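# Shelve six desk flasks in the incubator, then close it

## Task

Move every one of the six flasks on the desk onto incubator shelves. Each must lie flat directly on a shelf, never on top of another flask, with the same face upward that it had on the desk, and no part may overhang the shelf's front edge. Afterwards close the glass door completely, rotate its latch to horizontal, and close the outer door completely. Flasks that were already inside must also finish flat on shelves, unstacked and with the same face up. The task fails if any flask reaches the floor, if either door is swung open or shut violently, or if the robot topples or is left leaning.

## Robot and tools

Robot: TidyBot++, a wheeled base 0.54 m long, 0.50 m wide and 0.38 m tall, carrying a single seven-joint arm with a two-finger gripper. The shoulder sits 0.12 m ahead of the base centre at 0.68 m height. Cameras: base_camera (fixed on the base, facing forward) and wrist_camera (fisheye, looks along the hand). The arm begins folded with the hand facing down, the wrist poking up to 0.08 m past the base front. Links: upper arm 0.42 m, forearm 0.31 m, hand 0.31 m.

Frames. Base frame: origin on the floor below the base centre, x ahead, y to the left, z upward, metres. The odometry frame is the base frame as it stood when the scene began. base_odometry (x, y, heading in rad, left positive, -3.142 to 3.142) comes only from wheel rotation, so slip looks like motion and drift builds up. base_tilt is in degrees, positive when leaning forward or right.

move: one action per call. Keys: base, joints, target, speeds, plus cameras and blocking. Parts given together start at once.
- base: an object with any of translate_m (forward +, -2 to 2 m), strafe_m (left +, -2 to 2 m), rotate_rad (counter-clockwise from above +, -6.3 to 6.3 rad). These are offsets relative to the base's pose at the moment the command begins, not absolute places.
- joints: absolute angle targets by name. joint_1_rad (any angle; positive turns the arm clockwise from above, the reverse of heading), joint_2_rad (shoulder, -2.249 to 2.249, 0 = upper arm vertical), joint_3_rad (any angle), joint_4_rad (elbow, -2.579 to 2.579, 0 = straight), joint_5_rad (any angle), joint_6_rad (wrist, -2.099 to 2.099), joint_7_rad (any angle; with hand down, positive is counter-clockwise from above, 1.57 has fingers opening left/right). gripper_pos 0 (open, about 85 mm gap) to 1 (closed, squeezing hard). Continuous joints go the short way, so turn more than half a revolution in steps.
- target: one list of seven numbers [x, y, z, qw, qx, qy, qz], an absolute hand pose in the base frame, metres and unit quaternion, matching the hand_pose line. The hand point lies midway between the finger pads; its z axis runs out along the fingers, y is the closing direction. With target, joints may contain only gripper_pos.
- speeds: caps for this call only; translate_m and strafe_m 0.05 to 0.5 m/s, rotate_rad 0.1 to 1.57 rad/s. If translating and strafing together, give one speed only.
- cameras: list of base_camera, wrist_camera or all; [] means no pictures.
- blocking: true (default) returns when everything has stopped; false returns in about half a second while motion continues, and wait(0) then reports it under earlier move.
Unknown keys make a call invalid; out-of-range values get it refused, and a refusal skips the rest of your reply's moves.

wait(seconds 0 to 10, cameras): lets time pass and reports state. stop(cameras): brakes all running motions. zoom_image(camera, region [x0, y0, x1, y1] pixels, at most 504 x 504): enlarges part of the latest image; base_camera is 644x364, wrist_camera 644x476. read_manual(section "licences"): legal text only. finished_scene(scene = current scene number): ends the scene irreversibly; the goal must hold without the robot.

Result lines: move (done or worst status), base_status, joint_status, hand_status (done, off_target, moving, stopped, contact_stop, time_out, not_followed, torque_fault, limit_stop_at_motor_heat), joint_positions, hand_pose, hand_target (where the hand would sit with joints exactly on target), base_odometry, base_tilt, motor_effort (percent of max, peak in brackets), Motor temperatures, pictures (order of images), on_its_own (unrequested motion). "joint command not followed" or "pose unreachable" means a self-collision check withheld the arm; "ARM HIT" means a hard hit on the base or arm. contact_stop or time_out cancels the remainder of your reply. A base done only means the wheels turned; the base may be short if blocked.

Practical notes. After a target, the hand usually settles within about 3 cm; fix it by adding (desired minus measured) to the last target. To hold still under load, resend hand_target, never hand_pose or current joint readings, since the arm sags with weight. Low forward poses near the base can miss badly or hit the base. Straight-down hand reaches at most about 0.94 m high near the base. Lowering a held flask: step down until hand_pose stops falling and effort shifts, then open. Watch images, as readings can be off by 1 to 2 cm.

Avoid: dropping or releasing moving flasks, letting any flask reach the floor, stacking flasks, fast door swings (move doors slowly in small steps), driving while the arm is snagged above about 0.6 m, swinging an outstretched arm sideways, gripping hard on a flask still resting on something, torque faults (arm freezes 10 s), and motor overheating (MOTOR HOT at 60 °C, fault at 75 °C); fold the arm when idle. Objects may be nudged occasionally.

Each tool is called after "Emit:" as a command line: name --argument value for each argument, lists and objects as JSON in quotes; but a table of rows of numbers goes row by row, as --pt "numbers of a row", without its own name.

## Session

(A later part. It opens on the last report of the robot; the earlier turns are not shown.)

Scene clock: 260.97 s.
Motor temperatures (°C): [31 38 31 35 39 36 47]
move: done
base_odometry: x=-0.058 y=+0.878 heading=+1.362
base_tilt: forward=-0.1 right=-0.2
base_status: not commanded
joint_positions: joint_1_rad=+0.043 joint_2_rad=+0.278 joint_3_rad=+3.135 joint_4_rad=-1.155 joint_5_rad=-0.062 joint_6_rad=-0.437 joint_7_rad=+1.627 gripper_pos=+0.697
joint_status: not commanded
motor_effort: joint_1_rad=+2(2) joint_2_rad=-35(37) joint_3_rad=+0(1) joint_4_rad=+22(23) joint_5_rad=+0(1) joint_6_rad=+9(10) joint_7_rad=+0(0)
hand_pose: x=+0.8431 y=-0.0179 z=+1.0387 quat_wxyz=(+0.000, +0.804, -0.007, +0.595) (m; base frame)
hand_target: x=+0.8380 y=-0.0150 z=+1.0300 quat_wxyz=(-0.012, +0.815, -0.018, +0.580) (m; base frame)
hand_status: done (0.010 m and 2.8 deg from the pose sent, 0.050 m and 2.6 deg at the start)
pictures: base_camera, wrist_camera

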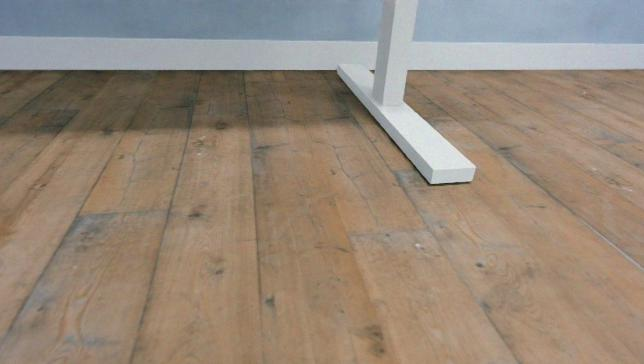

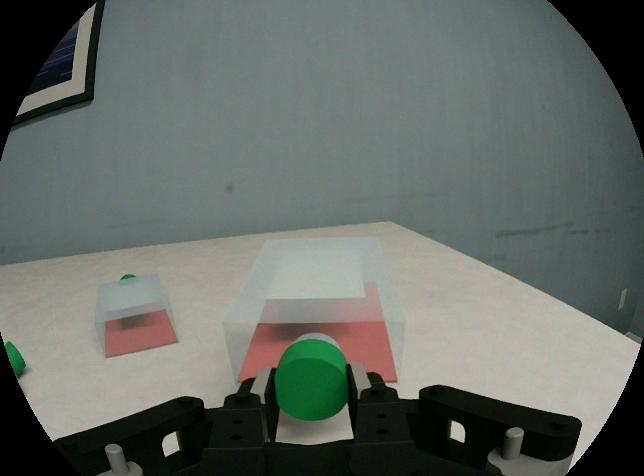

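Emit:
move --base '{"translate_m": -0.4}' --target '[0.64, -0.02, 1.05, -0.012, 0.815, -0.018, 0.580]' --cameras '["wrist_camera"]'

Emit:
move --base '{"translate_m": -0.465, "strafe_m": -0.396, "rotate_rad": -1.387}' --speeds '{"rotate_rad": 0.8}'

Scene clock: 263.27 s.
Motor temperatures (°C): [31 38 31 35 39 36 47]
move: done
base_odometry: x=-0.141 y=+0.486 heading=+1.361
base_tilt: forward=-0.1 right=-0.2
base_status: done
joint_positions: joint_1_rad=-0.030 joint_2_rad=-0.201 joint_3_rad=+3.224 joint_4_rad=-1.566 joint_5_rad=-0.062 joint_6_rad=-0.477 joint_7_rad=+1.627 gripper_pos=+0.697
joint_status: not commanded
motor_effort: joint_1_rad=+2(2) joint_2_rad=-16(40) joint_3_rad=+0(1) joint_4_rad=+22(23) joint_5_rad=+0(2) joint_6_rad=+9(10) joint_7_rad=+0(0)
hand_pose: x=+0.6434 y=-0.0229 z=+1.0748 quat_wxyz=(-0.002, +0.796, -0.016, +0.605) (m; base frame)
hand_target: x=+0.6400 y=-0.0200 z=+1.0500 quat_wxyz=(-0.012, +0.815, -0.018, +0.580) (m; base frame)
hand_status: done (0.025 m and 3.8 deg from the pose sent, 0.203 m and 2.8 deg at the start)
pictures: wrist_camera

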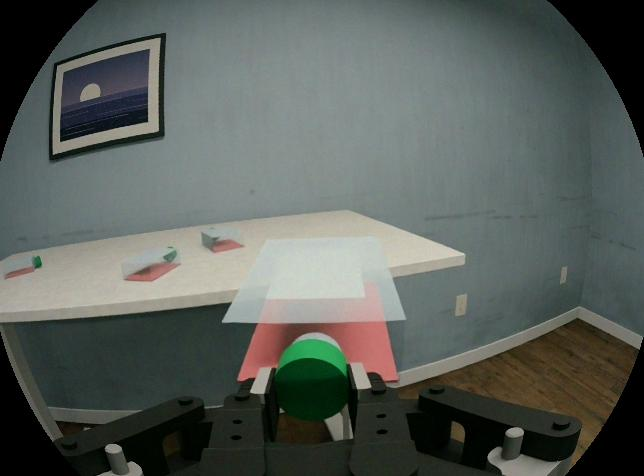

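Scene clock: 266.03 s.
Motor temperatures (°C): [31 38 31 35 39 36 47]
move: done
base_odometry: x=+0.150 y=-0.051 heading=-0.025
base_tilt: forward=-0.1 right=-0.2
base_status: done
joint_positions: joint_1_rad=-0.042 joint_2_rad=-0.195 joint_3_rad=+3.237 joint_4_rad=-1.568 joint_5_rad=-0.062 joint_6_rad=-0.478 joint_7_rad=+1.627 gripper_pos=+0.697
joint_status: not commanded
motor_effort: joint_1_rad=+1(4) joint_2_rad=-16(19) joint_3_rad=+0(3) joint_4_rad=+22(23) joint_5_rad=-1(2) joint_6_rad=+9(9) joint_7_rad=+0(0)
hand_pose: x=+0.6458 y=-0.0242 z=+1.0705 quat_wxyz=(-0.003, +0.798, -0.017, +0.602) (m; base frame)
hand_target: x=+0.6400 y=-0.0200 z=+1.0500 quat_wxyz=(-0.012, +0.815, -0.018, +0.580) (m; base frame)
hand_status: not commanded
pictures: base_camera, wrist_camera

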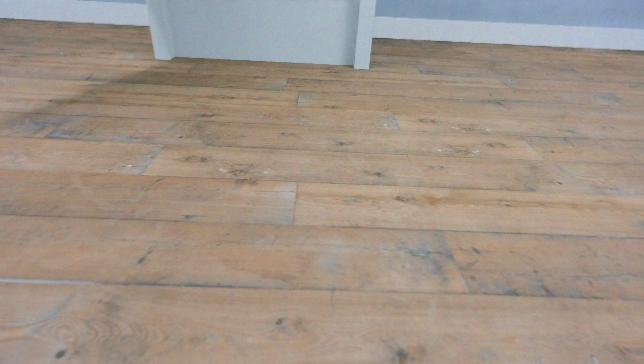

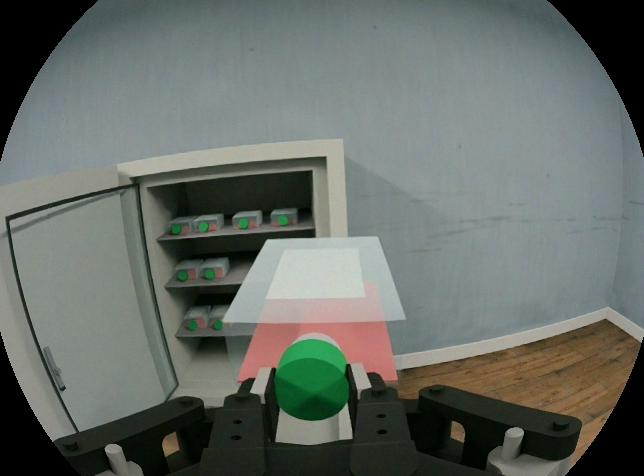

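Emit:
move --base '{"translate_m": 0.65}' --target '[0.62, -0.006, 0.81, -0.012, 0.815, -0.018, 0.580]'

Scene clock: 268.90 s.
Motor temperatures (°C): [31 38 31 35 39 36 47]
move: done
base_odometry: x=+0.799 y=-0.067 heading=-0.026
base_tilt: forward=-0.1 right=-0.2
base_status: done
joint_positions: joint_1_rad=-0.042 joint_2_rad=-0.112 joint_3_rad=+3.223 joint_4_rad=-2.304 joint_5_rad=+0.005 joint_6_rad=+0.251 joint_7_rad=+1.517 gripper_pos=+0.697
joint_status: not commanded
motor_effort: joint_1_rad=+2(2) joint_2_rad=-16(19) joint_3_rad=+0(1) joint_4_rad=+19(23) joint_5_rad=-1(1) joint_6_rad=+9(9) joint_7_rad=+0(0)
hand_pose: x=+0.6184 y=-0.0185 z=+0.8045 quat_wxyz=(-0.007, +0.824, -0.038, +0.565) (m; base frame)
hand_target: x=+0.6200 y=-0.0060 z=+0.8100 quat_wxyz=(-0.012, +0.815, -0.018, +0.580) (m; base frame)
hand_status: done (0.014 m and 3.1 deg from the pose sent, 0.262 m and 3.3 deg at the start)
pictures: base_camera, wrist_camera

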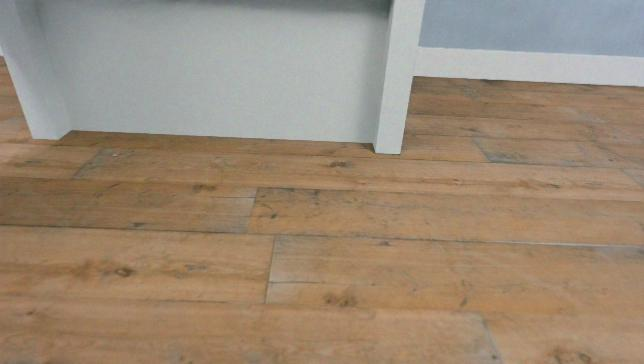

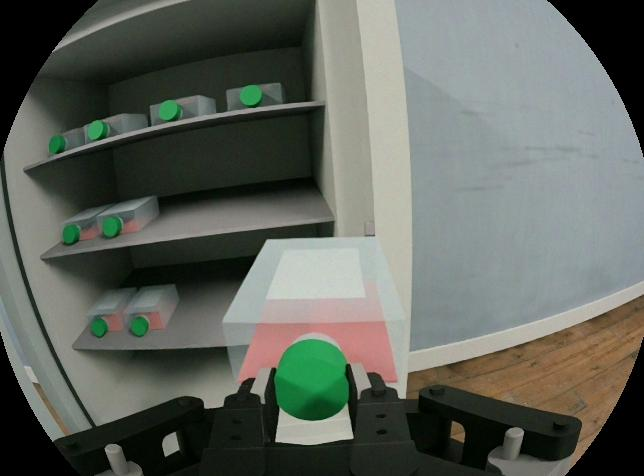

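Emit:
move --base '{"translate_m": 0.17, "strafe_m": 0.053}' --speeds '{"translate_m": 0.25}' --target '[0.62, -0.003, 0.81, -0.012, 0.815, -0.010, 0.580]'

Scene clock: 272.30 s.
Motor temperatures (°C): [31 38 31 35 39 36 47]
move: done
base_odometry: x=+0.971 y=-0.019 heading=-0.026
base_tilt: forward=-0.1 right=-0.2
base_status: done
joint_positions: joint_1_rad=-0.046 joint_2_rad=-0.111 joint_3_rad=+3.223 joint_4_rad=-2.308 joint_5_rad=+0.032 joint_6_rad=+0.255 joint_7_rad=+1.506 gripper_pos=+0.697
joint_status: not commanded
motor_effort: joint_1_rad=+2(2) joint_2_rad=-16(18) joint_3_rad=+0(1) joint_4_rad=+19(20) joint_5_rad=+0(1) joint_6_rad=+9(9) joint_7_rad=+0(0)
hand_pose: x=+0.6179 y=-0.0145 z=+0.8025 quat_wxyz=(-0.007, +0.825, -0.028, +0.564) (m; base frame)
hand_target: x=+0.6200 y=-0.0030 z=+0.8100 quat_wxyz=(-0.012, +0.815, -0.010, +0.580) (m; base frame)
hand_status: done (0.014 m and 3.1 deg from the pose sent, 0.017 m and 3.9 deg at the start)
pictures: base_camera, wrist_camera

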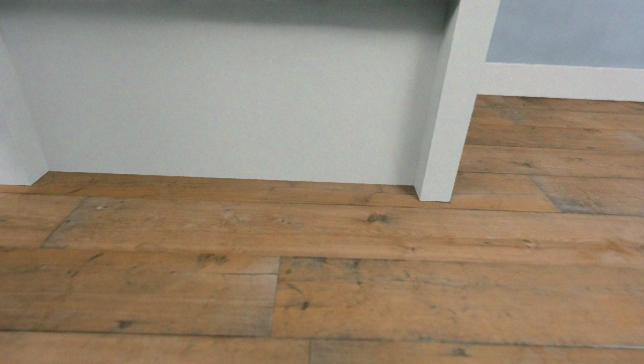

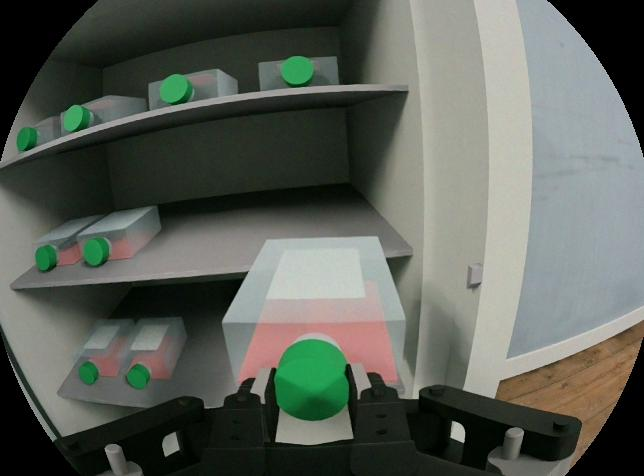

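Emit:
move --target '[0.76, -0.015, 0.81, -0.012, 0.815, -0.015, 0.580]'

Scene clock: 274.43 s.
Motor temperatures (°C): [31 38 31 35 39 36 47]
move: done
base_odometry: x=+0.971 y=-0.019 heading=-0.026
base_tilt: forward=-0.1 right=-0.2
base_status: not commanded
joint_positions: joint_1_rad=+0.106 joint_2_rad=+0.217 joint_3_rad=+3.076 joint_4_rad=-1.975 joint_5_rad=+0.051 joint_6_rad=+0.255 joint_7_rad=+1.490 gripper_pos=+0.697
joint_status: not commanded
motor_effort: joint_1_rad=+2(2) joint_2_rad=-29(31) joint_3_rad=-1(1) joint_4_rad=+19(20) joint_5_rad=-1(2) joint_6_rad=+9(9) joint_7_rad=+0(0)
hand_pose: x=+0.7546 y=-0.0226 z=+0.7983 quat_wxyz=(-0.008, +0.824, -0.030, +0.566) (m; base frame)
hand_target: x=+0.7600 y=-0.0150 z=+0.8100 quat_wxyz=(-0.012, +0.815, -0.015, +0.580) (m; base frame)
hand_status: done (0.015 m and 2.6 deg from the pose sent, 0.142 m and 2.7 deg at the start)
pictures: base_camera, wrist_camera

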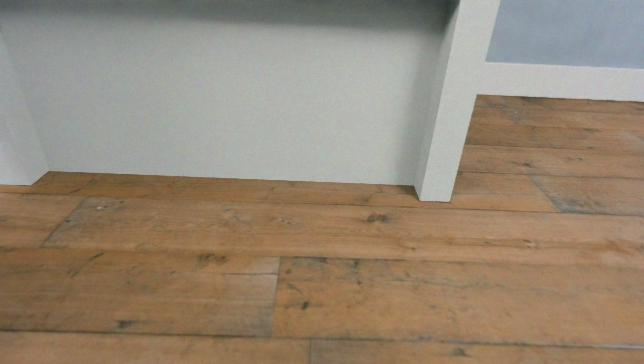

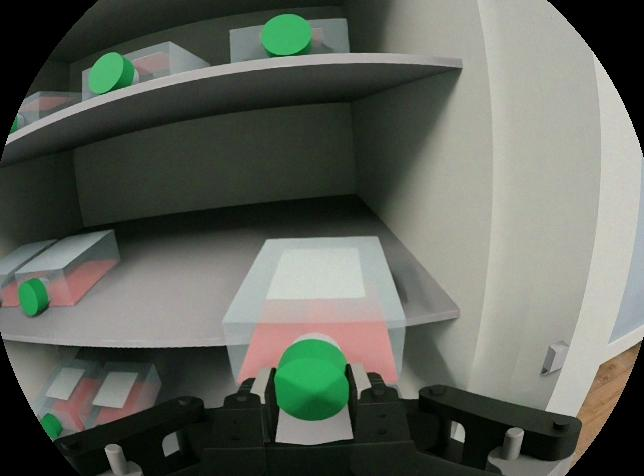

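Emit:
move --target '[0.82, -0.012, 0.812, -0.012, 0.815, -0.005, 0.580]'

Emit:
move --target '[0.877, -0.012, 0.805, -0.012, 0.812, -0.005, 0.583]'

Scene clock: 275.87 s.
Motor temperatures (°C): [31 38 31 35 39 36 47]
move: done
base_odometry: x=+0.971 y=-0.019 heading=-0.026
base_tilt: forward=-0.1 right=-0.2
base_status: not commanded
joint_positions: joint_1_rad=+0.119 joint_2_rad=+0.340 joint_3_rad=+3.041 joint_4_rad=-1.788 joint_5_rad=+0.052 joint_6_rad=+0.255 joint_7_rad=+1.490 gripper_pos=+0.697
joint_status: not commanded
motor_effort: joint_1_rad=+2(2) joint_2_rad=-34(36) joint_3_rad=-1(1) joint_4_rad=+19(20) joint_5_rad=+0(1) joint_6_rad=+9(9) joint_7_rad=+0(0)
hand_pose: x=+0.8216 y=-0.0158 z=+0.8208 quat_wxyz=(-0.021, +0.805, -0.028, +0.593) (m; base frame)
hand_target: x=+0.8200 y=-0.0120 z=+0.8120 quat_wxyz=(-0.012, +0.815, -0.005, +0.580) (m; base frame)
hand_status: done (0.010 m and 3.4 deg from the pose sent, 0.068 m and 3.5 deg at the start)
pictures: base_camera, wrist_camera

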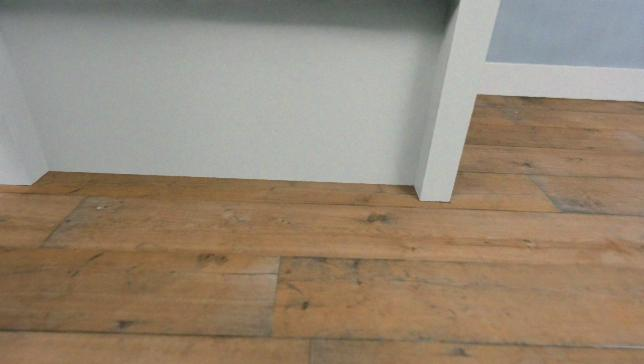

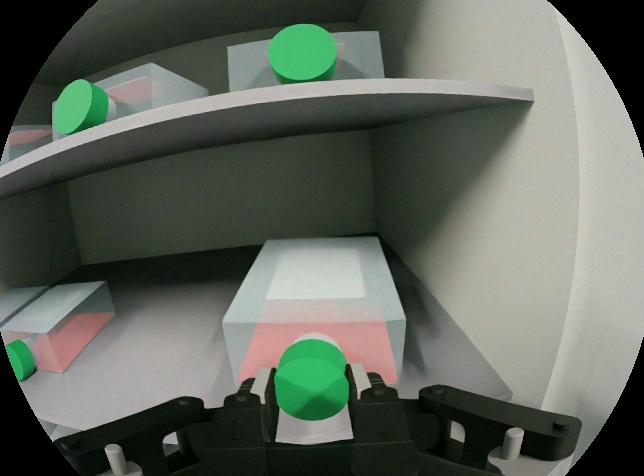

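Scene clock: 277.07 s.
Motor temperatures (°C): [31 38 31 35 39 36 47]
move: done
base_odometry: x=+0.971 y=-0.019 heading=-0.026
base_tilt: forward=-0.1 right=-0.2
base_status: not commanded
joint_positions: joint_1_rad=+0.118 joint_2_rad=+0.471 joint_3_rad=+3.041 joint_4_rad=-1.619 joint_5_rad=+0.052 joint_6_rad=+0.227 joint_7_rad=+1.503 gripper_pos=+0.697
joint_status: not commanded
motor_effort: joint_1_rad=+2(2) joint_2_rad=-40(41) joint_3_rad=-2(2) joint_4_rad=+19(20) joint_5_rad=-1(1) joint_6_rad=+9(10) joint_7_rad=+0(0)
hand_pose: x=+0.8793 y=-0.0227 z=+0.8128 quat_wxyz=(-0.020, +0.801, -0.028, +0.597) (m; base frame)
hand_target: x=+0.8770 y=-0.0120 z=+0.8050 quat_wxyz=(-0.012, +0.812, -0.005, +0.583) (m; base frame)
hand_status: done (0.013 m and 3.5 deg from the pose sent, 0.058 m and 3.2 deg at the start)
pictures: base_camera, wrist_camera

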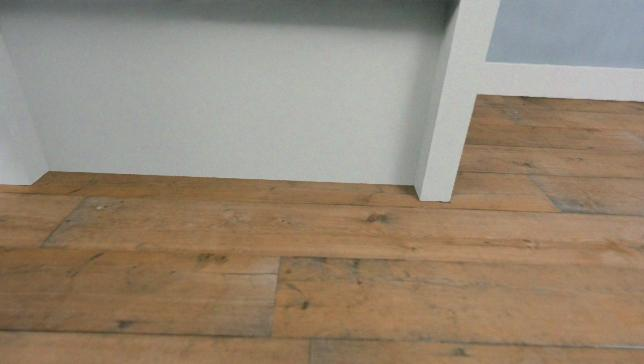

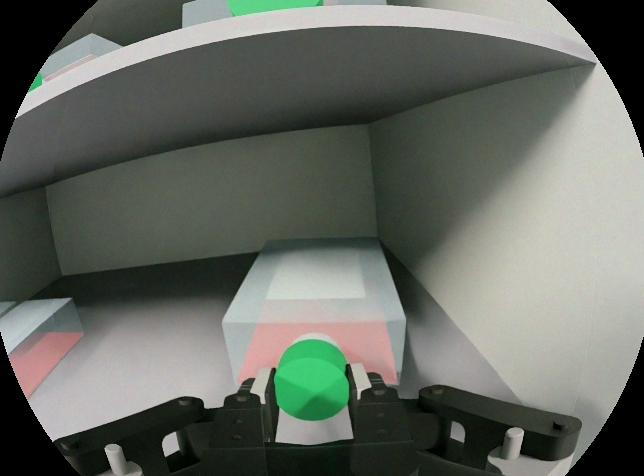

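Emit:
move --target '[0.877, -0.008, 0.79, -0.012, 0.828, -0.005, 0.560]'

Emit:
move --target '[0.877, -0.008, 0.778, -0.012, 0.825, -0.005, 0.565]'

Scene clock: 278.17 s.
Motor temperatures (°C): [31 38 31 35 39 36 47]
move: done
base_odometry: x=+0.971 y=-0.019 heading=-0.026
base_tilt: forward=-0.1 right=-0.2
base_status: not commanded
joint_positions: joint_1_rad=+0.104 joint_2_rad=+0.477 joint_3_rad=+3.041 joint_4_rad=-1.593 joint_5_rad=+0.052 joint_6_rad=+0.152 joint_7_rad=+1.521 gripper_pos=+0.697
joint_status: not commanded
motor_effort: joint_1_rad=+1(3) joint_2_rad=-40(41) joint_3_rad=-1(2) joint_4_rad=+20(20) joint_5_rad=+0(1) joint_6_rad=+9(9) joint_7_rad=+0(0)
hand_pose: x=+0.8795 y=-0.0126 z=+0.8017 quat_wxyz=(-0.018, +0.818, -0.017, +0.575) (m; base frame)
hand_target: x=+0.8770 y=-0.0080 z=+0.7900 quat_wxyz=(-0.012, +0.828, -0.005, +0.560) (m; base frame)
hand_status: done (0.013 m and 2.6 deg from the pose sent, 0.027 m and 6.0 deg at the start)
pictures: base_camera, wrist_camera

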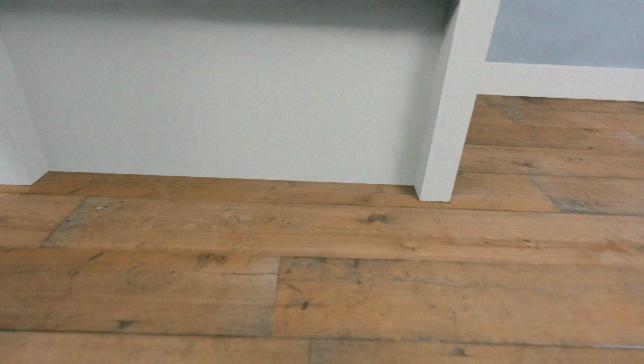

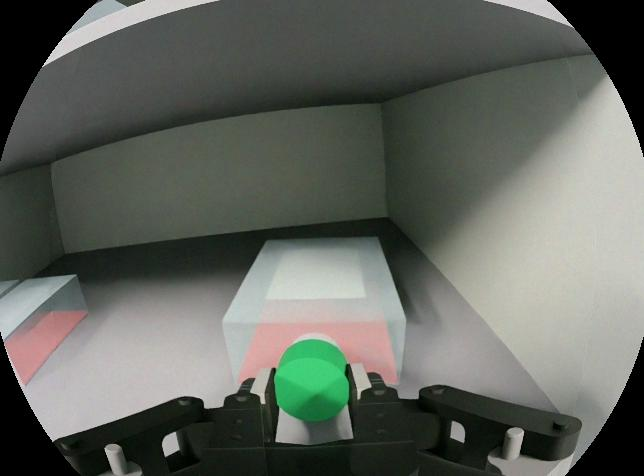

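Scene clock: 278.80 s.
Motor temperatures (°C): [31 38 31 35 39 36 47]
move: done
base_odometry: x=+0.971 y=-0.019 heading=-0.026
base_tilt: forward=-0.1 right=-0.2
base_status: not commanded
joint_positions: joint_1_rad=+0.100 joint_2_rad=+0.480 joint_3_rad=+3.045 joint_4_rad=-1.604 joint_5_rad=+0.052 joint_6_rad=+0.169 joint_7_rad=+1.521 gripper_pos=+0.697
joint_status: not commanded
motor_effort: joint_1_rad=+0(2) joint_2_rad=-38(40) joint_3_rad=-2(2) joint_4_rad=+19(20) joint_5_rad=-1(1) joint_6_rad=+8(9) joint_7_rad=+0(0)
hand_pose: x=+0.8788 y=-0.0118 z=+0.7972 quat_wxyz=(-0.017, +0.817, -0.016, +0.576) (m; base frame)
hand_target: x=+0.8770 y=-0.0080 z=+0.7780 quat_wxyz=(-0.012, +0.825, -0.005, +0.565) (m; base frame)
hand_status: done (0.020 m and 2.1 deg from the pose sent, 0.024 m and 2.1 deg at the start)
pictures: base_camera, wrist_camera

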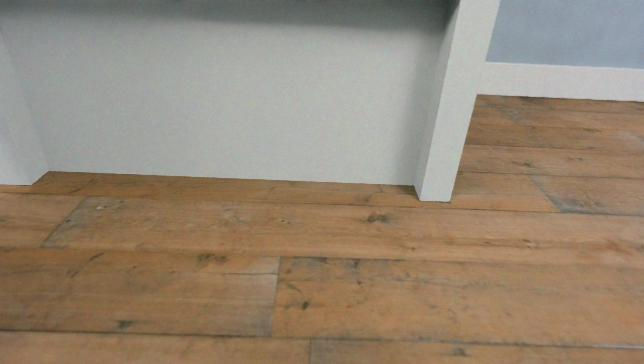

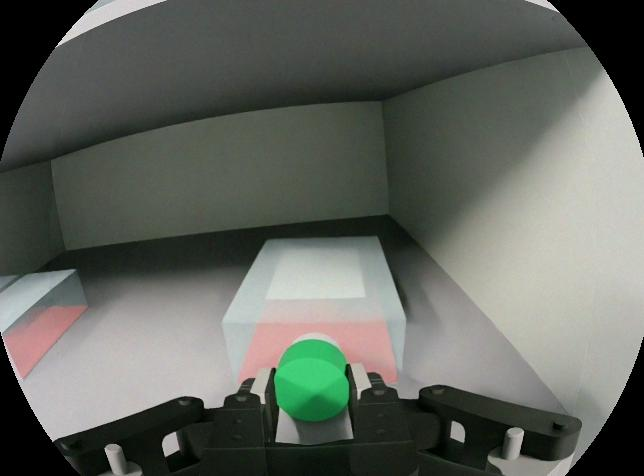

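Emit:
move --target '[0.877, -0.006, 0.768, -0.012, 0.825, -0.005, 0.565]'

Emit:
move --target '[0.877, -0.006, 0.758, -0.012, 0.825, -0.005, 0.565]'

Scene clock: 279.57 s.
Motor temperatures (°C): [31 38 31 35 39 36 47]
move: done
base_odometry: x=+0.971 y=-0.019 heading=-0.026
base_tilt: forward=-0.1 right=-0.2
base_status: not commanded
joint_positions: joint_1_rad=+0.088 joint_2_rad=+0.481 joint_3_rad=+3.060 joint_4_rad=-1.612 joint_5_rad=+0.052 joint_6_rad=+0.183 joint_7_rad=+1.521 gripper_pos=+0.697
joint_status: not commanded
motor_effort: joint_1_rad=+1(1) joint_2_rad=-36(38) joint_3_rad=-2(2) joint_4_rad=+18(18) joint_5_rad=+0(1) joint_6_rad=+7(8) joint_7_rad=+0(0)
hand_pose: x=+0.8787 y=-0.0115 z=+0.7964 quat_wxyz=(-0.015, +0.815, -0.014, +0.579) (m; base frame)
hand_target: x=+0.8770 y=-0.0060 z=+0.7680 quat_wxyz=(-0.012, +0.825, -0.005, +0.565) (m; base frame)
hand_status: done (0.029 m and 2.2 deg from the pose sent, 0.030 m and 2.1 deg at the start)
pictures: base_camera, wrist_camera

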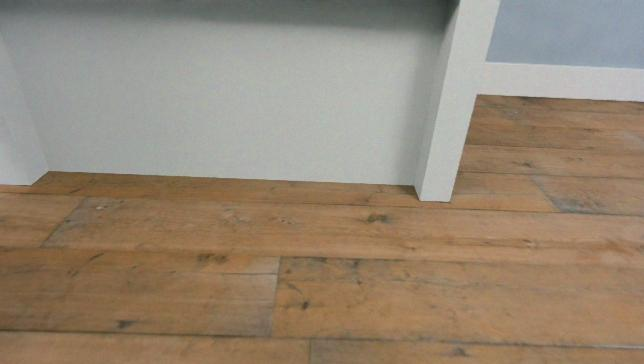

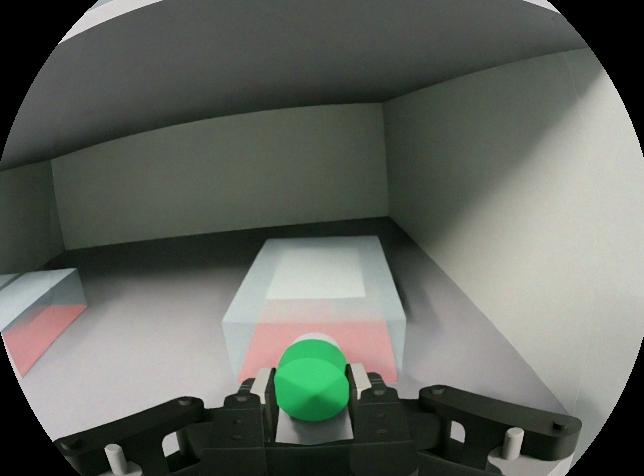

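Scene clock: 280.13 s.
Motor temperatures (°C): [31 38 31 35 39 36 47]
move: done
base_odometry: x=+0.971 y=-0.019 heading=-0.026
base_tilt: forward=-0.1 right=-0.2
base_status: not commanded
joint_positions: joint_1_rad=+0.086 joint_2_rad=+0.483 joint_3_rad=+3.062 joint_4_rad=-1.621 joint_5_rad=+0.052 joint_6_rad=+0.205 joint_7_rad=+1.521 gripper_pos=+0.697
joint_status: not commanded
motor_effort: joint_1_rad=+1(1) joint_2_rad=-34(36) joint_3_rad=-1(2) joint_4_rad=+17(18) joint_5_rad=-1(2) joint_6_rad=+7(7) joint_7_rad=-1(1)
hand_pose: x=+0.8788 y=-0.0115 z=+0.7957 quat_wxyz=(-0.015, +0.812, -0.014, +0.583) (m; base frame)
hand_target: x=+0.8770 y=-0.0060 z=+0.7580 quat_wxyz=(-0.012, +0.825, -0.005, +0.565) (m; base frame)
hand_status: done (0.038 m and 2.7 deg from the pose sent, 0.039 m and 2.2 deg at the start)
pictures: base_camera, wrist_camera

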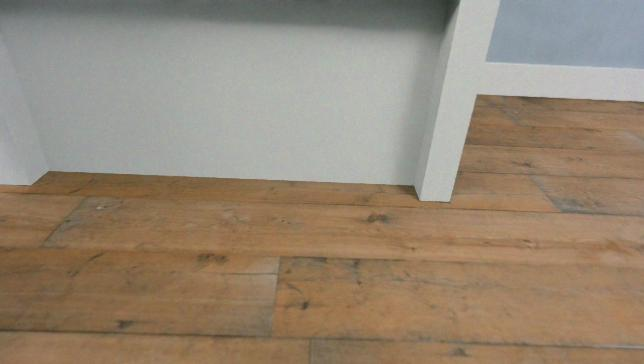

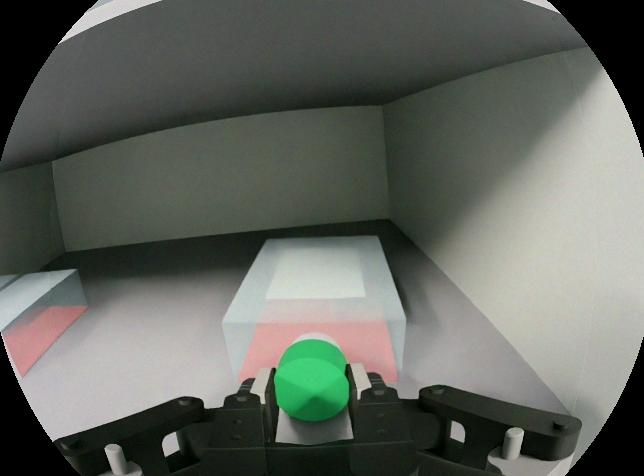

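Emit:
move --target '[0.877, -0.006, 0.775, -0.012, 0.827, -0.005, 0.562]' --cameras '[]'

Emit:
move --joints '{"gripper_pos":0.45}'

Emit:
move --target '[0.79, -0.008, 0.81, -0.011, 0.812, -0.010, 0.583]'

Scene clock: 281.07 s.
Motor temperatures (°C): [31 38 31 35 39 36 47]
move: done
base_odometry: x=+0.971 y=-0.019 heading=-0.026
base_tilt: forward=-0.1 right=-0.2
base_status: not commanded
joint_positions: joint_1_rad=+0.086 joint_2_rad=+0.483 joint_3_rad=+3.062 joint_4_rad=-1.608 joint_5_rad=+0.052 joint_6_rad=+0.183 joint_7_rad=+1.521 gripper_pos=+0.697
joint_status: not commanded
motor_effort: joint_1_rad=+1(2) joint_2_rad=-36(37) joint_3_rad=-1(2) joint_4_rad=+18(19) joint_5_rad=-1(1) joint_6_rad=+7(7) joint_7_rad=+0(0)
hand_pose: x=+0.8799 y=-0.0116 z=+0.7964 quat_wxyz=(-0.014, +0.815, -0.014, +0.579) (m; base frame)
hand_target: x=+0.8770 y=-0.0060 z=+0.7750 quat_wxyz=(-0.012, +0.827, -0.005, +0.562) (m; base frame)
hand_status: done (0.022 m and 2.6 deg from the pose sent, 0.022 m and 3.1 deg at the start)
pictures: none
No camera images: "cameras" was empty.

Scene clock: 281.87 s.
Motor temperatures (°C): [31 38 31 35 39 36 47]
move: done
base_odometry: x=+0.971 y=-0.019 heading=-0.026
base_tilt: forward=-0.1 right=-0.2
base_status: not commanded
joint_positions: joint_1_rad=+0.086 joint_2_rad=+0.490 joint_3_rad=+3.062 joint_4_rad=-1.608 joint_5_rad=+0.052 joint_6_rad=+0.183 joint_7_rad=+1.521 gripper_pos=+0.450
joint_status: all done
motor_effort: joint_1_rad=+1(2) joint_2_rad=-39(40) joint_3_rad=-1(1) joint_4_rad=+19(19) joint_5_rad=+0(1) joint_6_rad=+8(9) joint_7_rad=+0(1)
hand_pose: x=+0.8806 y=-0.0117 z=+0.7911 quat_wxyz=(-0.014, +0.817, -0.014, +0.576) (m; base frame)
hand_target: x=+0.8770 y=-0.0060 z=+0.7750 quat_wxyz=(-0.012, +0.827, -0.005, +0.562) (m; base frame)
hand_status: not commanded
pictures: base_camera, wrist_camera

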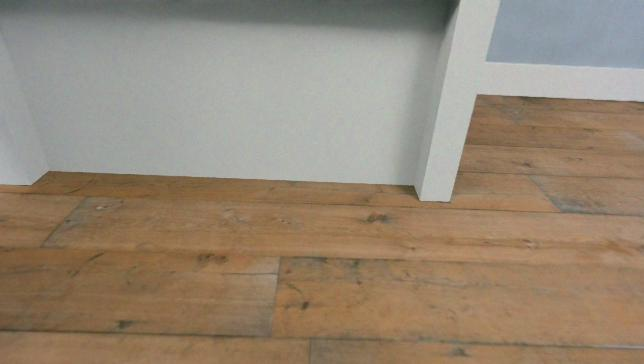

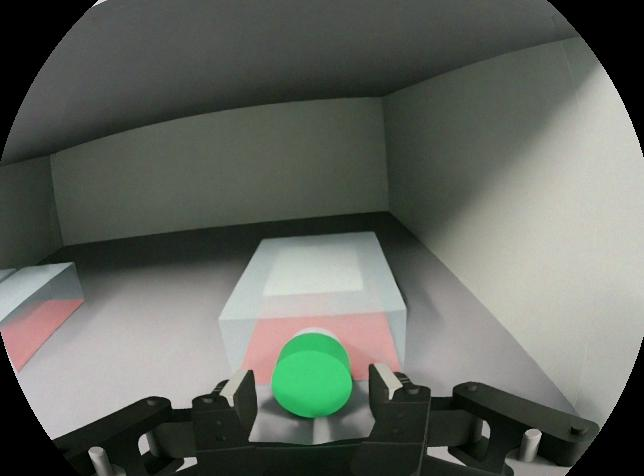

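Scene clock: 283.20 s.
Motor temperatures (°C): [31 38 31 35 39 36 47]
move: done
base_odometry: x=+0.971 y=-0.019 heading=-0.026
base_tilt: forward=-0.1 right=-0.2
base_status: not commanded
joint_positions: joint_1_rad=+0.086 joint_2_rad=+0.308 joint_3_rad=+3.063 joint_4_rad=-1.867 joint_5_rad=+0.052 joint_6_rad=+0.220 joint_7_rad=+1.520 gripper_pos=+0.450
joint_status: not commanded
motor_effort: joint_1_rad=+1(2) joint_2_rad=-32(39) joint_3_rad=-1(1) joint_4_rad=+18(19) joint_5_rad=-1(1) joint_6_rad=+8(8) joint_7_rad=+0(0)
hand_pose: x=+0.7929 y=-0.0049 z=+0.7882 quat_wxyz=(-0.012, +0.829, -0.008, +0.559) (m; base frame)
hand_target: x=+0.7900 y=-0.0080 z=+0.8100 quat_wxyz=(-0.011, +0.812, -0.010, +0.583) (m; base frame)
hand_status: done (0.022 m and 3.3 deg from the pose sent, 0.093 m and 1.2 deg at the start)
pictures: base_camera, wrist_camera

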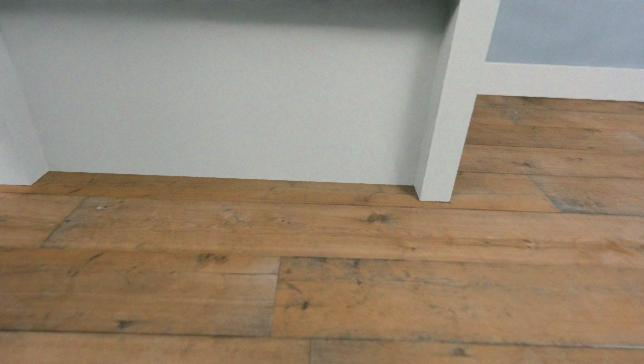

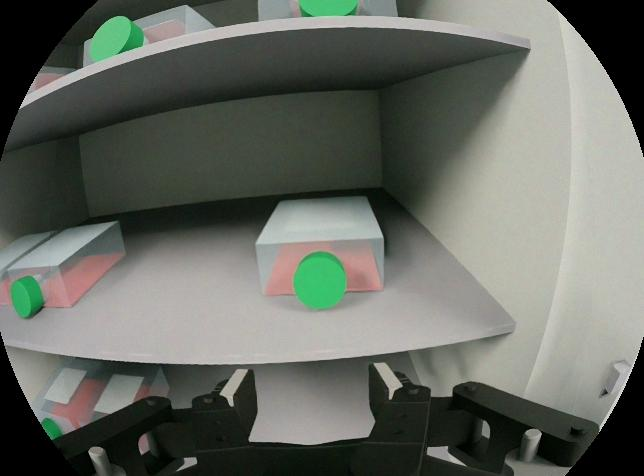

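Emit:
move --base '{"translate_m": -0.643}' --target '[0.5, 0, 1.15, 0, 0.93, 0, 0.3676]' --joints '{"gripper_pos":0.98}' --cameras '["wrist_camera"]'

Emit:
move --base '{"translate_m": -0.601, "strafe_m": 0.917, "rotate_rad": 1.536}' --speeds '{"rotate_rad": 0.8}'

Scene clock: 290.50 s.
Motor temperatures (°C): [31 38 31 35 39 36 47]
move: done
base_odometry: x=+0.328 y=-0.002 heading=-0.026
base_tilt: forward=-0.1 right=-0.2
base_status: done
joint_positions: joint_1_rad=-0.016 joint_2_rad=+0.042 joint_3_rad=+3.168 joint_4_rad=-0.477 joint_5_rad=+0.048 joint_6_rad=-1.830 joint_7_rad=+1.538 gripper_pos=+0.980
joint_status: all done
motor_effort: joint_1_rad=+1(3) joint_2_rad=-15(36) joint_3_rad=+0(1) joint_4_rad=+12(21) joint_5_rad=+0(1) joint_6_rad=+6(9) joint_7_rad=+0(0)
hand_pose: x=+0.5144 y=-0.0169 z=+1.1569 quat_wxyz=(+0.015, +0.922, -0.035, +0.386) (m; base frame)
hand_target: x=+0.5000 y=+0.0000 z=+1.1500 quat_wxyz=(+0.000, +0.930, +0.000, +0.368) (m; base frame)
hand_status: done (0.023 m and 4.9 deg from the pose sent, 0.466 m and 24.9 deg at the start)
pictures: wrist_camera

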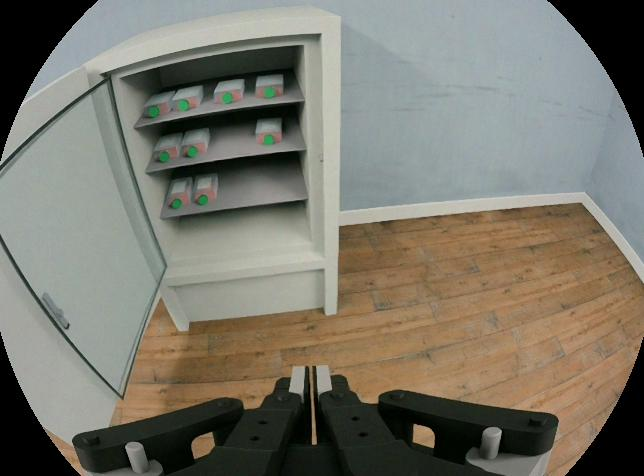

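Scene clock: 293.97 s.
Motor temperatures (°C): [31 38 31 35 39 36 47]
move: done
base_odometry: x=-0.249 y=+0.931 heading=+1.511
base_tilt: forward=-0.1 right=-0.2
base_status: done
joint_positions: joint_1_rad=-0.027 joint_2_rad=+0.044 joint_3_rad=+3.178 joint_4_rad=-0.476 joint_5_rad=+0.039 joint_6_rad=-1.833 joint_7_rad=+1.538 gripper_pos=+0.980
joint_status: not commanded
motor_effort: joint_1_rad=+2(4) joint_2_rad=-15(19) joint_3_rad=+0(2) joint_4_rad=+12(13) joint_5_rad=+0(2) joint_6_rad=+6(7) joint_7_rad=+0(0)
hand_pose: x=+0.5148 y=-0.0133 z=+1.1555 quat_wxyz=(+0.012, +0.923, -0.031, +0.384) (m; base frame)
hand_target: x=+0.5000 y=+0.0000 z=+1.1500 quat_wxyz=(+0.000, +0.930, +0.000, +0.368) (m; base frame)
hand_status: not commanded
pictures: base_camera, wrist_camera

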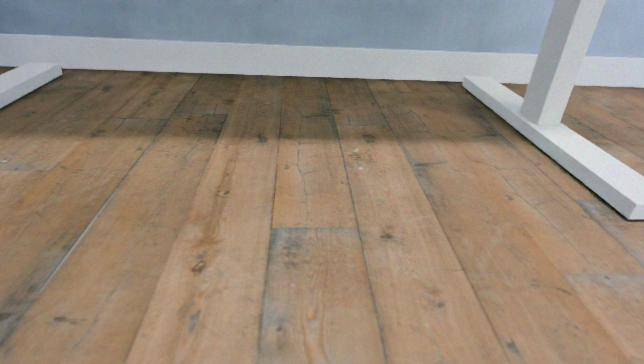

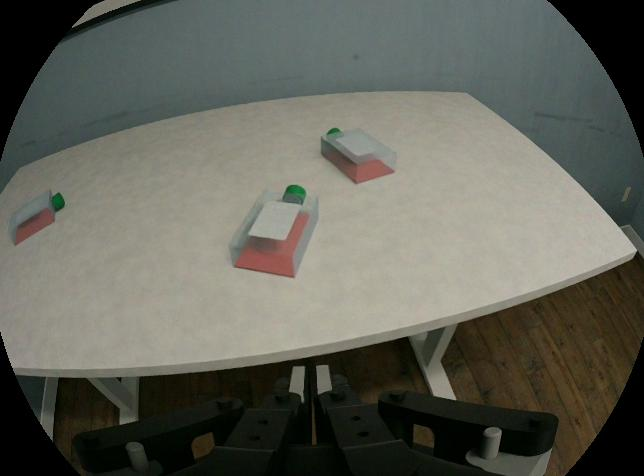

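Emit:
move --target '[0.735, -0.05, 1.03, 0, 0.8746, 0, 0.4848]' --cameras '[]'

Emit:
move --target '[0.745, -0.05, 0.985, 0, 0.8746, 0, 0.4848]'

Scene clock: 296.77 s.
Motor temperatures (°C): [31 38 31 35 39 36 47]
move: done
base_odometry: x=-0.249 y=+0.931 heading=+1.511
base_tilt: forward=-0.1 right=-0.2
base_status: not commanded
joint_positions: joint_1_rad=+0.093 joint_2_rad=+0.130 joint_3_rad=+3.178 joint_4_rad=-1.108 joint_5_rad=-0.111 joint_6_rad=-0.935 joint_7_rad=+1.720 gripper_pos=+0.980
joint_status: not commanded
motor_effort: joint_1_rad=+2(2) joint_2_rad=-27(29) joint_3_rad=+0(0) joint_4_rad=+20(21) joint_5_rad=-1(2) joint_6_rad=+7(7) joint_7_rad=+0(0)
hand_pose: x=+0.7260 y=-0.0481 z=+1.0270 quat_wxyz=(+0.013, +0.884, +0.002, +0.468) (m; base frame)
hand_target: x=+0.7350 y=-0.0500 z=+1.0300 quat_wxyz=(+0.000, +0.875, +0.000, +0.485) (m; base frame)
hand_status: done (0.010 m and 2.6 deg from the pose sent, 0.256 m and 13.3 deg at the start)
pictures: none
No camera images: "cameras" was empty.

Scene clock: 298.10 s.
Motor temperatures (°C): [31 38 31 35 39 36 47]
move: done
base_odometry: x=-0.249 y=+0.931 heading=+1.511
base_tilt: forward=-0.1 right=-0.2
base_status: not commanded
joint_positions: joint_1_rad=+0.098 joint_2_rad=+0.131 joint_3_rad=+3.178 joint_4_rad=-1.259 joint_5_rad=-0.127 joint_6_rad=-0.787 joint_7_rad=+1.748 gripper_pos=+0.980
joint_status: not commanded
motor_effort: joint_1_rad=+2(2) joint_2_rad=-27(29) joint_3_rad=+0(0) joint_4_rad=+20(22) joint_5_rad=-1(2) joint_6_rad=+7(8) joint_7_rad=+0(0)
hand_pose: x=+0.7374 y=-0.0525 z=+0.9796 quat_wxyz=(+0.014, +0.885, +0.001, +0.466) (m; base frame)
hand_target: x=+0.7450 y=-0.0500 z=+0.9850 quat_wxyz=(+0.000, +0.875, +0.000, +0.485) (m; base frame)
hand_status: done (0.010 m and 2.9 deg from the pose sent, 0.046 m and 2.6 deg at the start)
pictures: base_camera, wrist_camera

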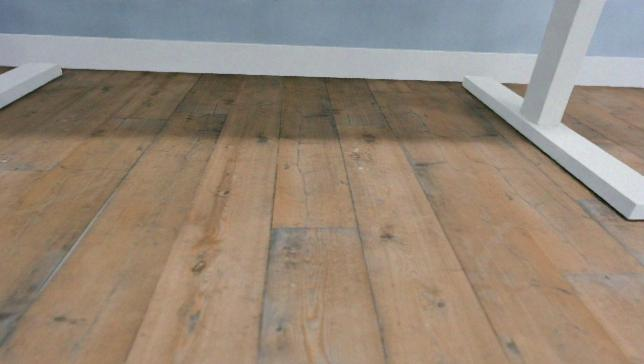

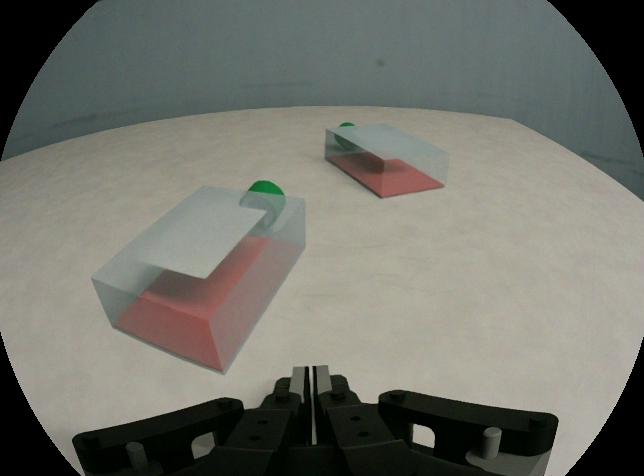

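Emit:
move --target '[0.76, -0.04, 0.982, 0, 0.8746, 0, 0.4848]' --cameras '[]'

Emit:
move --target '[0.765, 0.015, 0.982, 0, 0.8746, 0, 0.4848]'

Emit:
move --target '[0.775, 0.05, 0.982, 0, 0.8746, 0, 0.4848]'

Scene clock: 299.17 s.
Motor temperatures (°C): [31 38 31 35 39 36 47]
move: done
base_odometry: x=-0.249 y=+0.931 heading=+1.511
base_tilt: forward=-0.1 right=-0.2
base_status: not commanded
joint_positions: joint_1_rad=+0.093 joint_2_rad=+0.154 joint_3_rad=+3.176 joint_4_rad=-1.242 joint_5_rad=-0.127 joint_6_rad=-0.776 joint_7_rad=+1.737 gripper_pos=+0.980
joint_status: not commanded
motor_effort: joint_1_rad=+1(2) joint_2_rad=-28(30) joint_3_rad=+0(1) joint_4_rad=+21(21) joint_5_rad=-1(1) joint_6_rad=+7(8) joint_7_rad=+0(0)
hand_pose: x=+0.7485 y=-0.0497 z=+0.9781 quat_wxyz=(+0.010, +0.883, -0.001, +0.469) (m; base frame)
hand_target: x=+0.7600 y=-0.0400 z=+0.9820 quat_wxyz=(+0.000, +0.875, +0.000, +0.485) (m; base frame)
hand_status: done (0.016 m and 2.4 deg from the pose sent, 0.026 m and 2.9 deg at the start)
pictures: none
No camera images: "cameras" was empty.

Scene clock: 300.23 s.
Motor temperatures (°C): [31 38 31 35 39 36 47]
move: done
base_odometry: x=-0.249 y=+0.931 heading=+1.511
base_tilt: forward=-0.1 right=-0.2
base_status: not commanded
joint_positions: joint_1_rad=-0.056 joint_2_rad=+0.157 joint_3_rad=+3.173 joint_4_rad=-1.241 joint_5_rad=-0.029 joint_6_rad=-0.772 joint_7_rad=+1.566 gripper_pos=+0.980
joint_status: not commanded
motor_effort: joint_1_rad=+2(4) joint_2_rad=-28(29) joint_3_rad=+0(1) joint_4_rad=+20(21) joint_5_rad=-1(2) joint_6_rad=+7(7) joint_7_rad=+0(0)
hand_pose: x=+0.7512 y=+0.0246 z=+0.9760 quat_wxyz=(-0.019, +0.884, +0.005, +0.467) (m; base frame)
hand_target: x=+0.7650 y=+0.0150 z=+0.9820 quat_wxyz=(+0.000, +0.875, +0.000, +0.485) (m; base frame)
hand_status: done (0.018 m and 3.2 deg from the pose sent, 0.067 m and 2.4 deg at the start)
pictures: base_camera, wrist_camera

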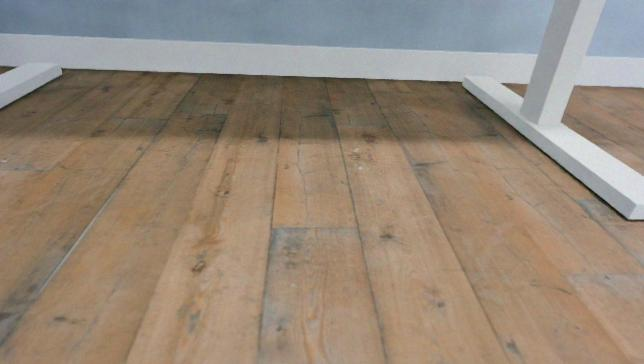

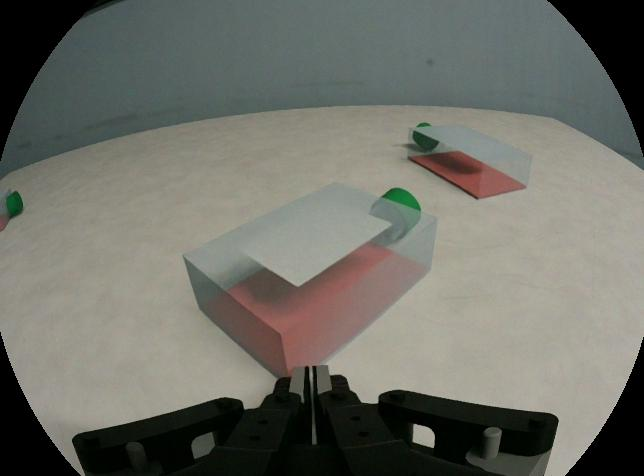

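Scene clock: 301.43 s.
Motor temperatures (°C): [31 38 31 35 39 36 47]
move: done
base_odometry: x=-0.249 y=+0.931 heading=+1.511
base_tilt: forward=-0.1 right=-0.2
base_status: not commanded
joint_positions: joint_1_rad=-0.152 joint_2_rad=+0.191 joint_3_rad=+3.177 joint_4_rad=-1.201 joint_5_rad=+0.072 joint_6_rad=-0.772 joint_7_rad=+1.442 gripper_pos=+0.980
joint_status: not commanded
motor_effort: joint_1_rad=+1(3) joint_2_rad=-30(30) joint_3_rad=+0(1) joint_4_rad=+21(21) joint_5_rad=+1(1) joint_6_rad=+7(8) joint_7_rad=+0(0)
hand_pose: x=+0.7635 y=+0.0637 z=+0.9775 quat_wxyz=(-0.021, +0.882, +0.007, +0.470) (m; base frame)
hand_target: x=+0.7750 y=+0.0500 z=+0.9820 quat_wxyz=(+0.000, +0.875, +0.000, +0.485) (m; base frame)
hand_status: done (0.018 m and 3.1 deg from the pose sent, 0.035 m and 3.2 deg at the start)
pictures: base_camera, wrist_camera

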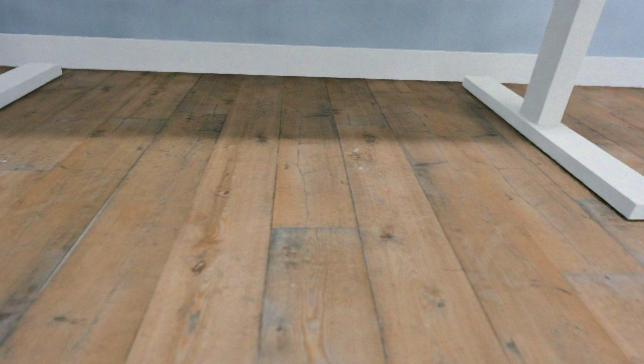

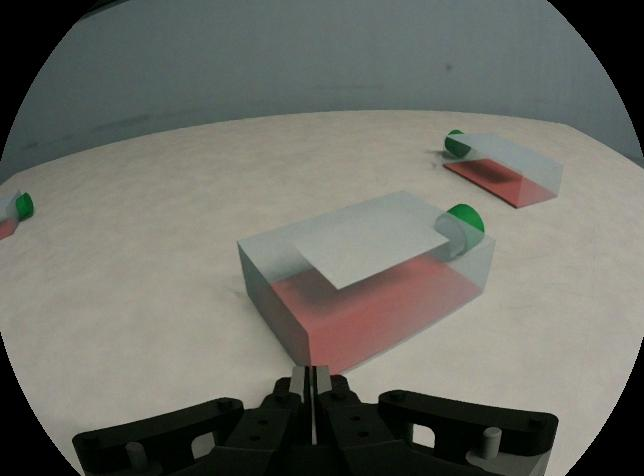

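Emit:
move --target '[0.80, 0.058, 0.982, 0, 0.8746, 0, 0.4848]'

Emit:
move --target '[0.83, 0.06, 0.982, 0, 0.8746, 0, 0.4848]'

Scene clock: 302.57 s.
Motor temperatures (°C): [31 38 31 35 39 36 47]
move: done
base_odometry: x=-0.249 y=+0.931 heading=+1.511
base_tilt: forward=-0.1 right=-0.2
base_status: not commanded
joint_positions: joint_1_rad=-0.166 joint_2_rad=+0.259 joint_3_rad=+3.189 joint_4_rad=-1.112 joint_5_rad=+0.072 joint_6_rad=-0.772 joint_7_rad=+1.438 gripper_pos=+0.980
joint_status: not commanded
motor_effort: joint_1_rad=+1(2) joint_2_rad=-33(34) joint_3_rad=+0(1) joint_4_rad=+21(21) joint_5_rad=+0(1) joint_6_rad=+7(8) joint_7_rad=+0(0)
hand_pose: x=+0.7933 y=+0.0708 z=+0.9832 quat_wxyz=(-0.021, +0.877, +0.008, +0.480) (m; base frame)
hand_target: x=+0.8000 y=+0.0580 z=+0.9820 quat_wxyz=(+0.000, +0.875, +0.000, +0.485) (m; base frame)
hand_status: done (0.015 m and 2.6 deg from the pose sent, 0.037 m and 3.1 deg at the start)
pictures: base_camera, wrist_camera

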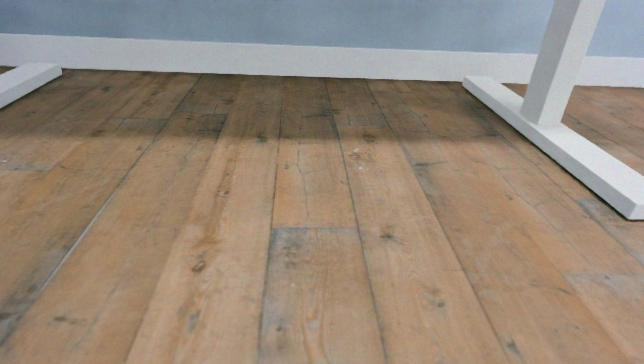

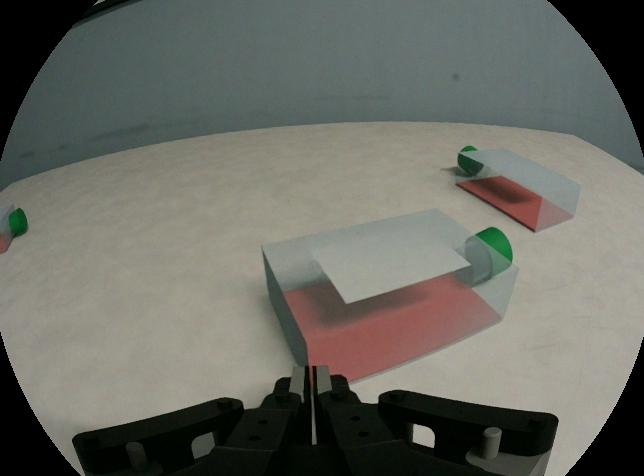

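Scene clock: 303.57 s.
Motor temperatures (°C): [31 38 31 35 39 36 47]
move: done
base_odometry: x=-0.249 y=+0.931 heading=+1.511
base_tilt: forward=-0.1 right=-0.2
base_status: not commanded
joint_positions: joint_1_rad=-0.166 joint_2_rad=+0.339 joint_3_rad=+3.202 joint_4_rad=-1.000 joint_5_rad=+0.072 joint_6_rad=-0.772 joint_7_rad=+1.438 gripper_pos=+0.980
joint_status: not commanded
motor_effort: joint_1_rad=+1(2) joint_2_rad=-35(37) joint_3_rad=+0(1) joint_4_rad=+20(21) joint_5_rad=+1(1) joint_6_rad=+7(8) joint_7_rad=+0(0)
hand_pose: x=+0.8290 y=+0.0698 z=+0.9914 quat_wxyz=(-0.016, +0.869, +0.005, +0.494) (m; base frame)
hand_target: x=+0.8300 y=+0.0600 z=+0.9820 quat_wxyz=(+0.000, +0.875, +0.000, +0.485) (m; base frame)
hand_status: done (0.014 m and 2.3 deg from the pose sent, 0.038 m and 2.6 deg at the start)
pictures: base_camera, wrist_camera

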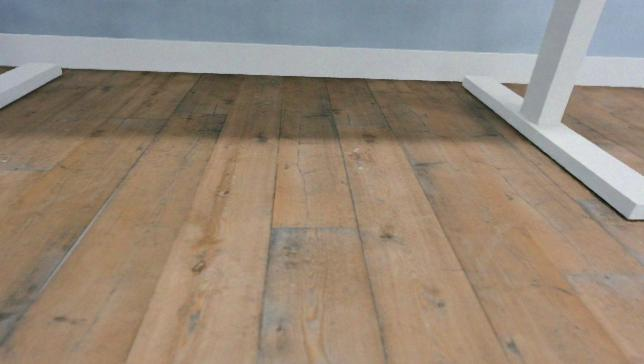

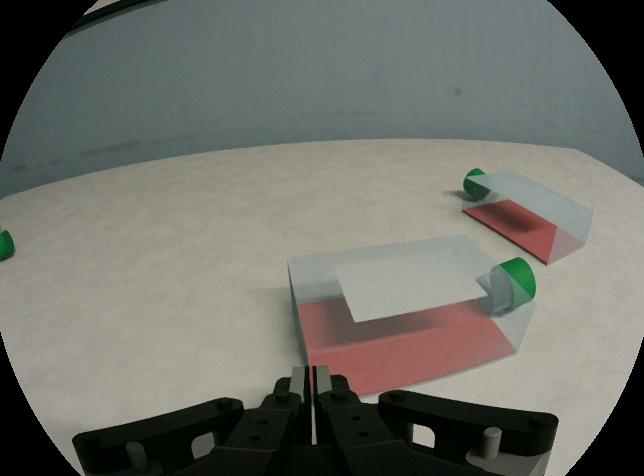

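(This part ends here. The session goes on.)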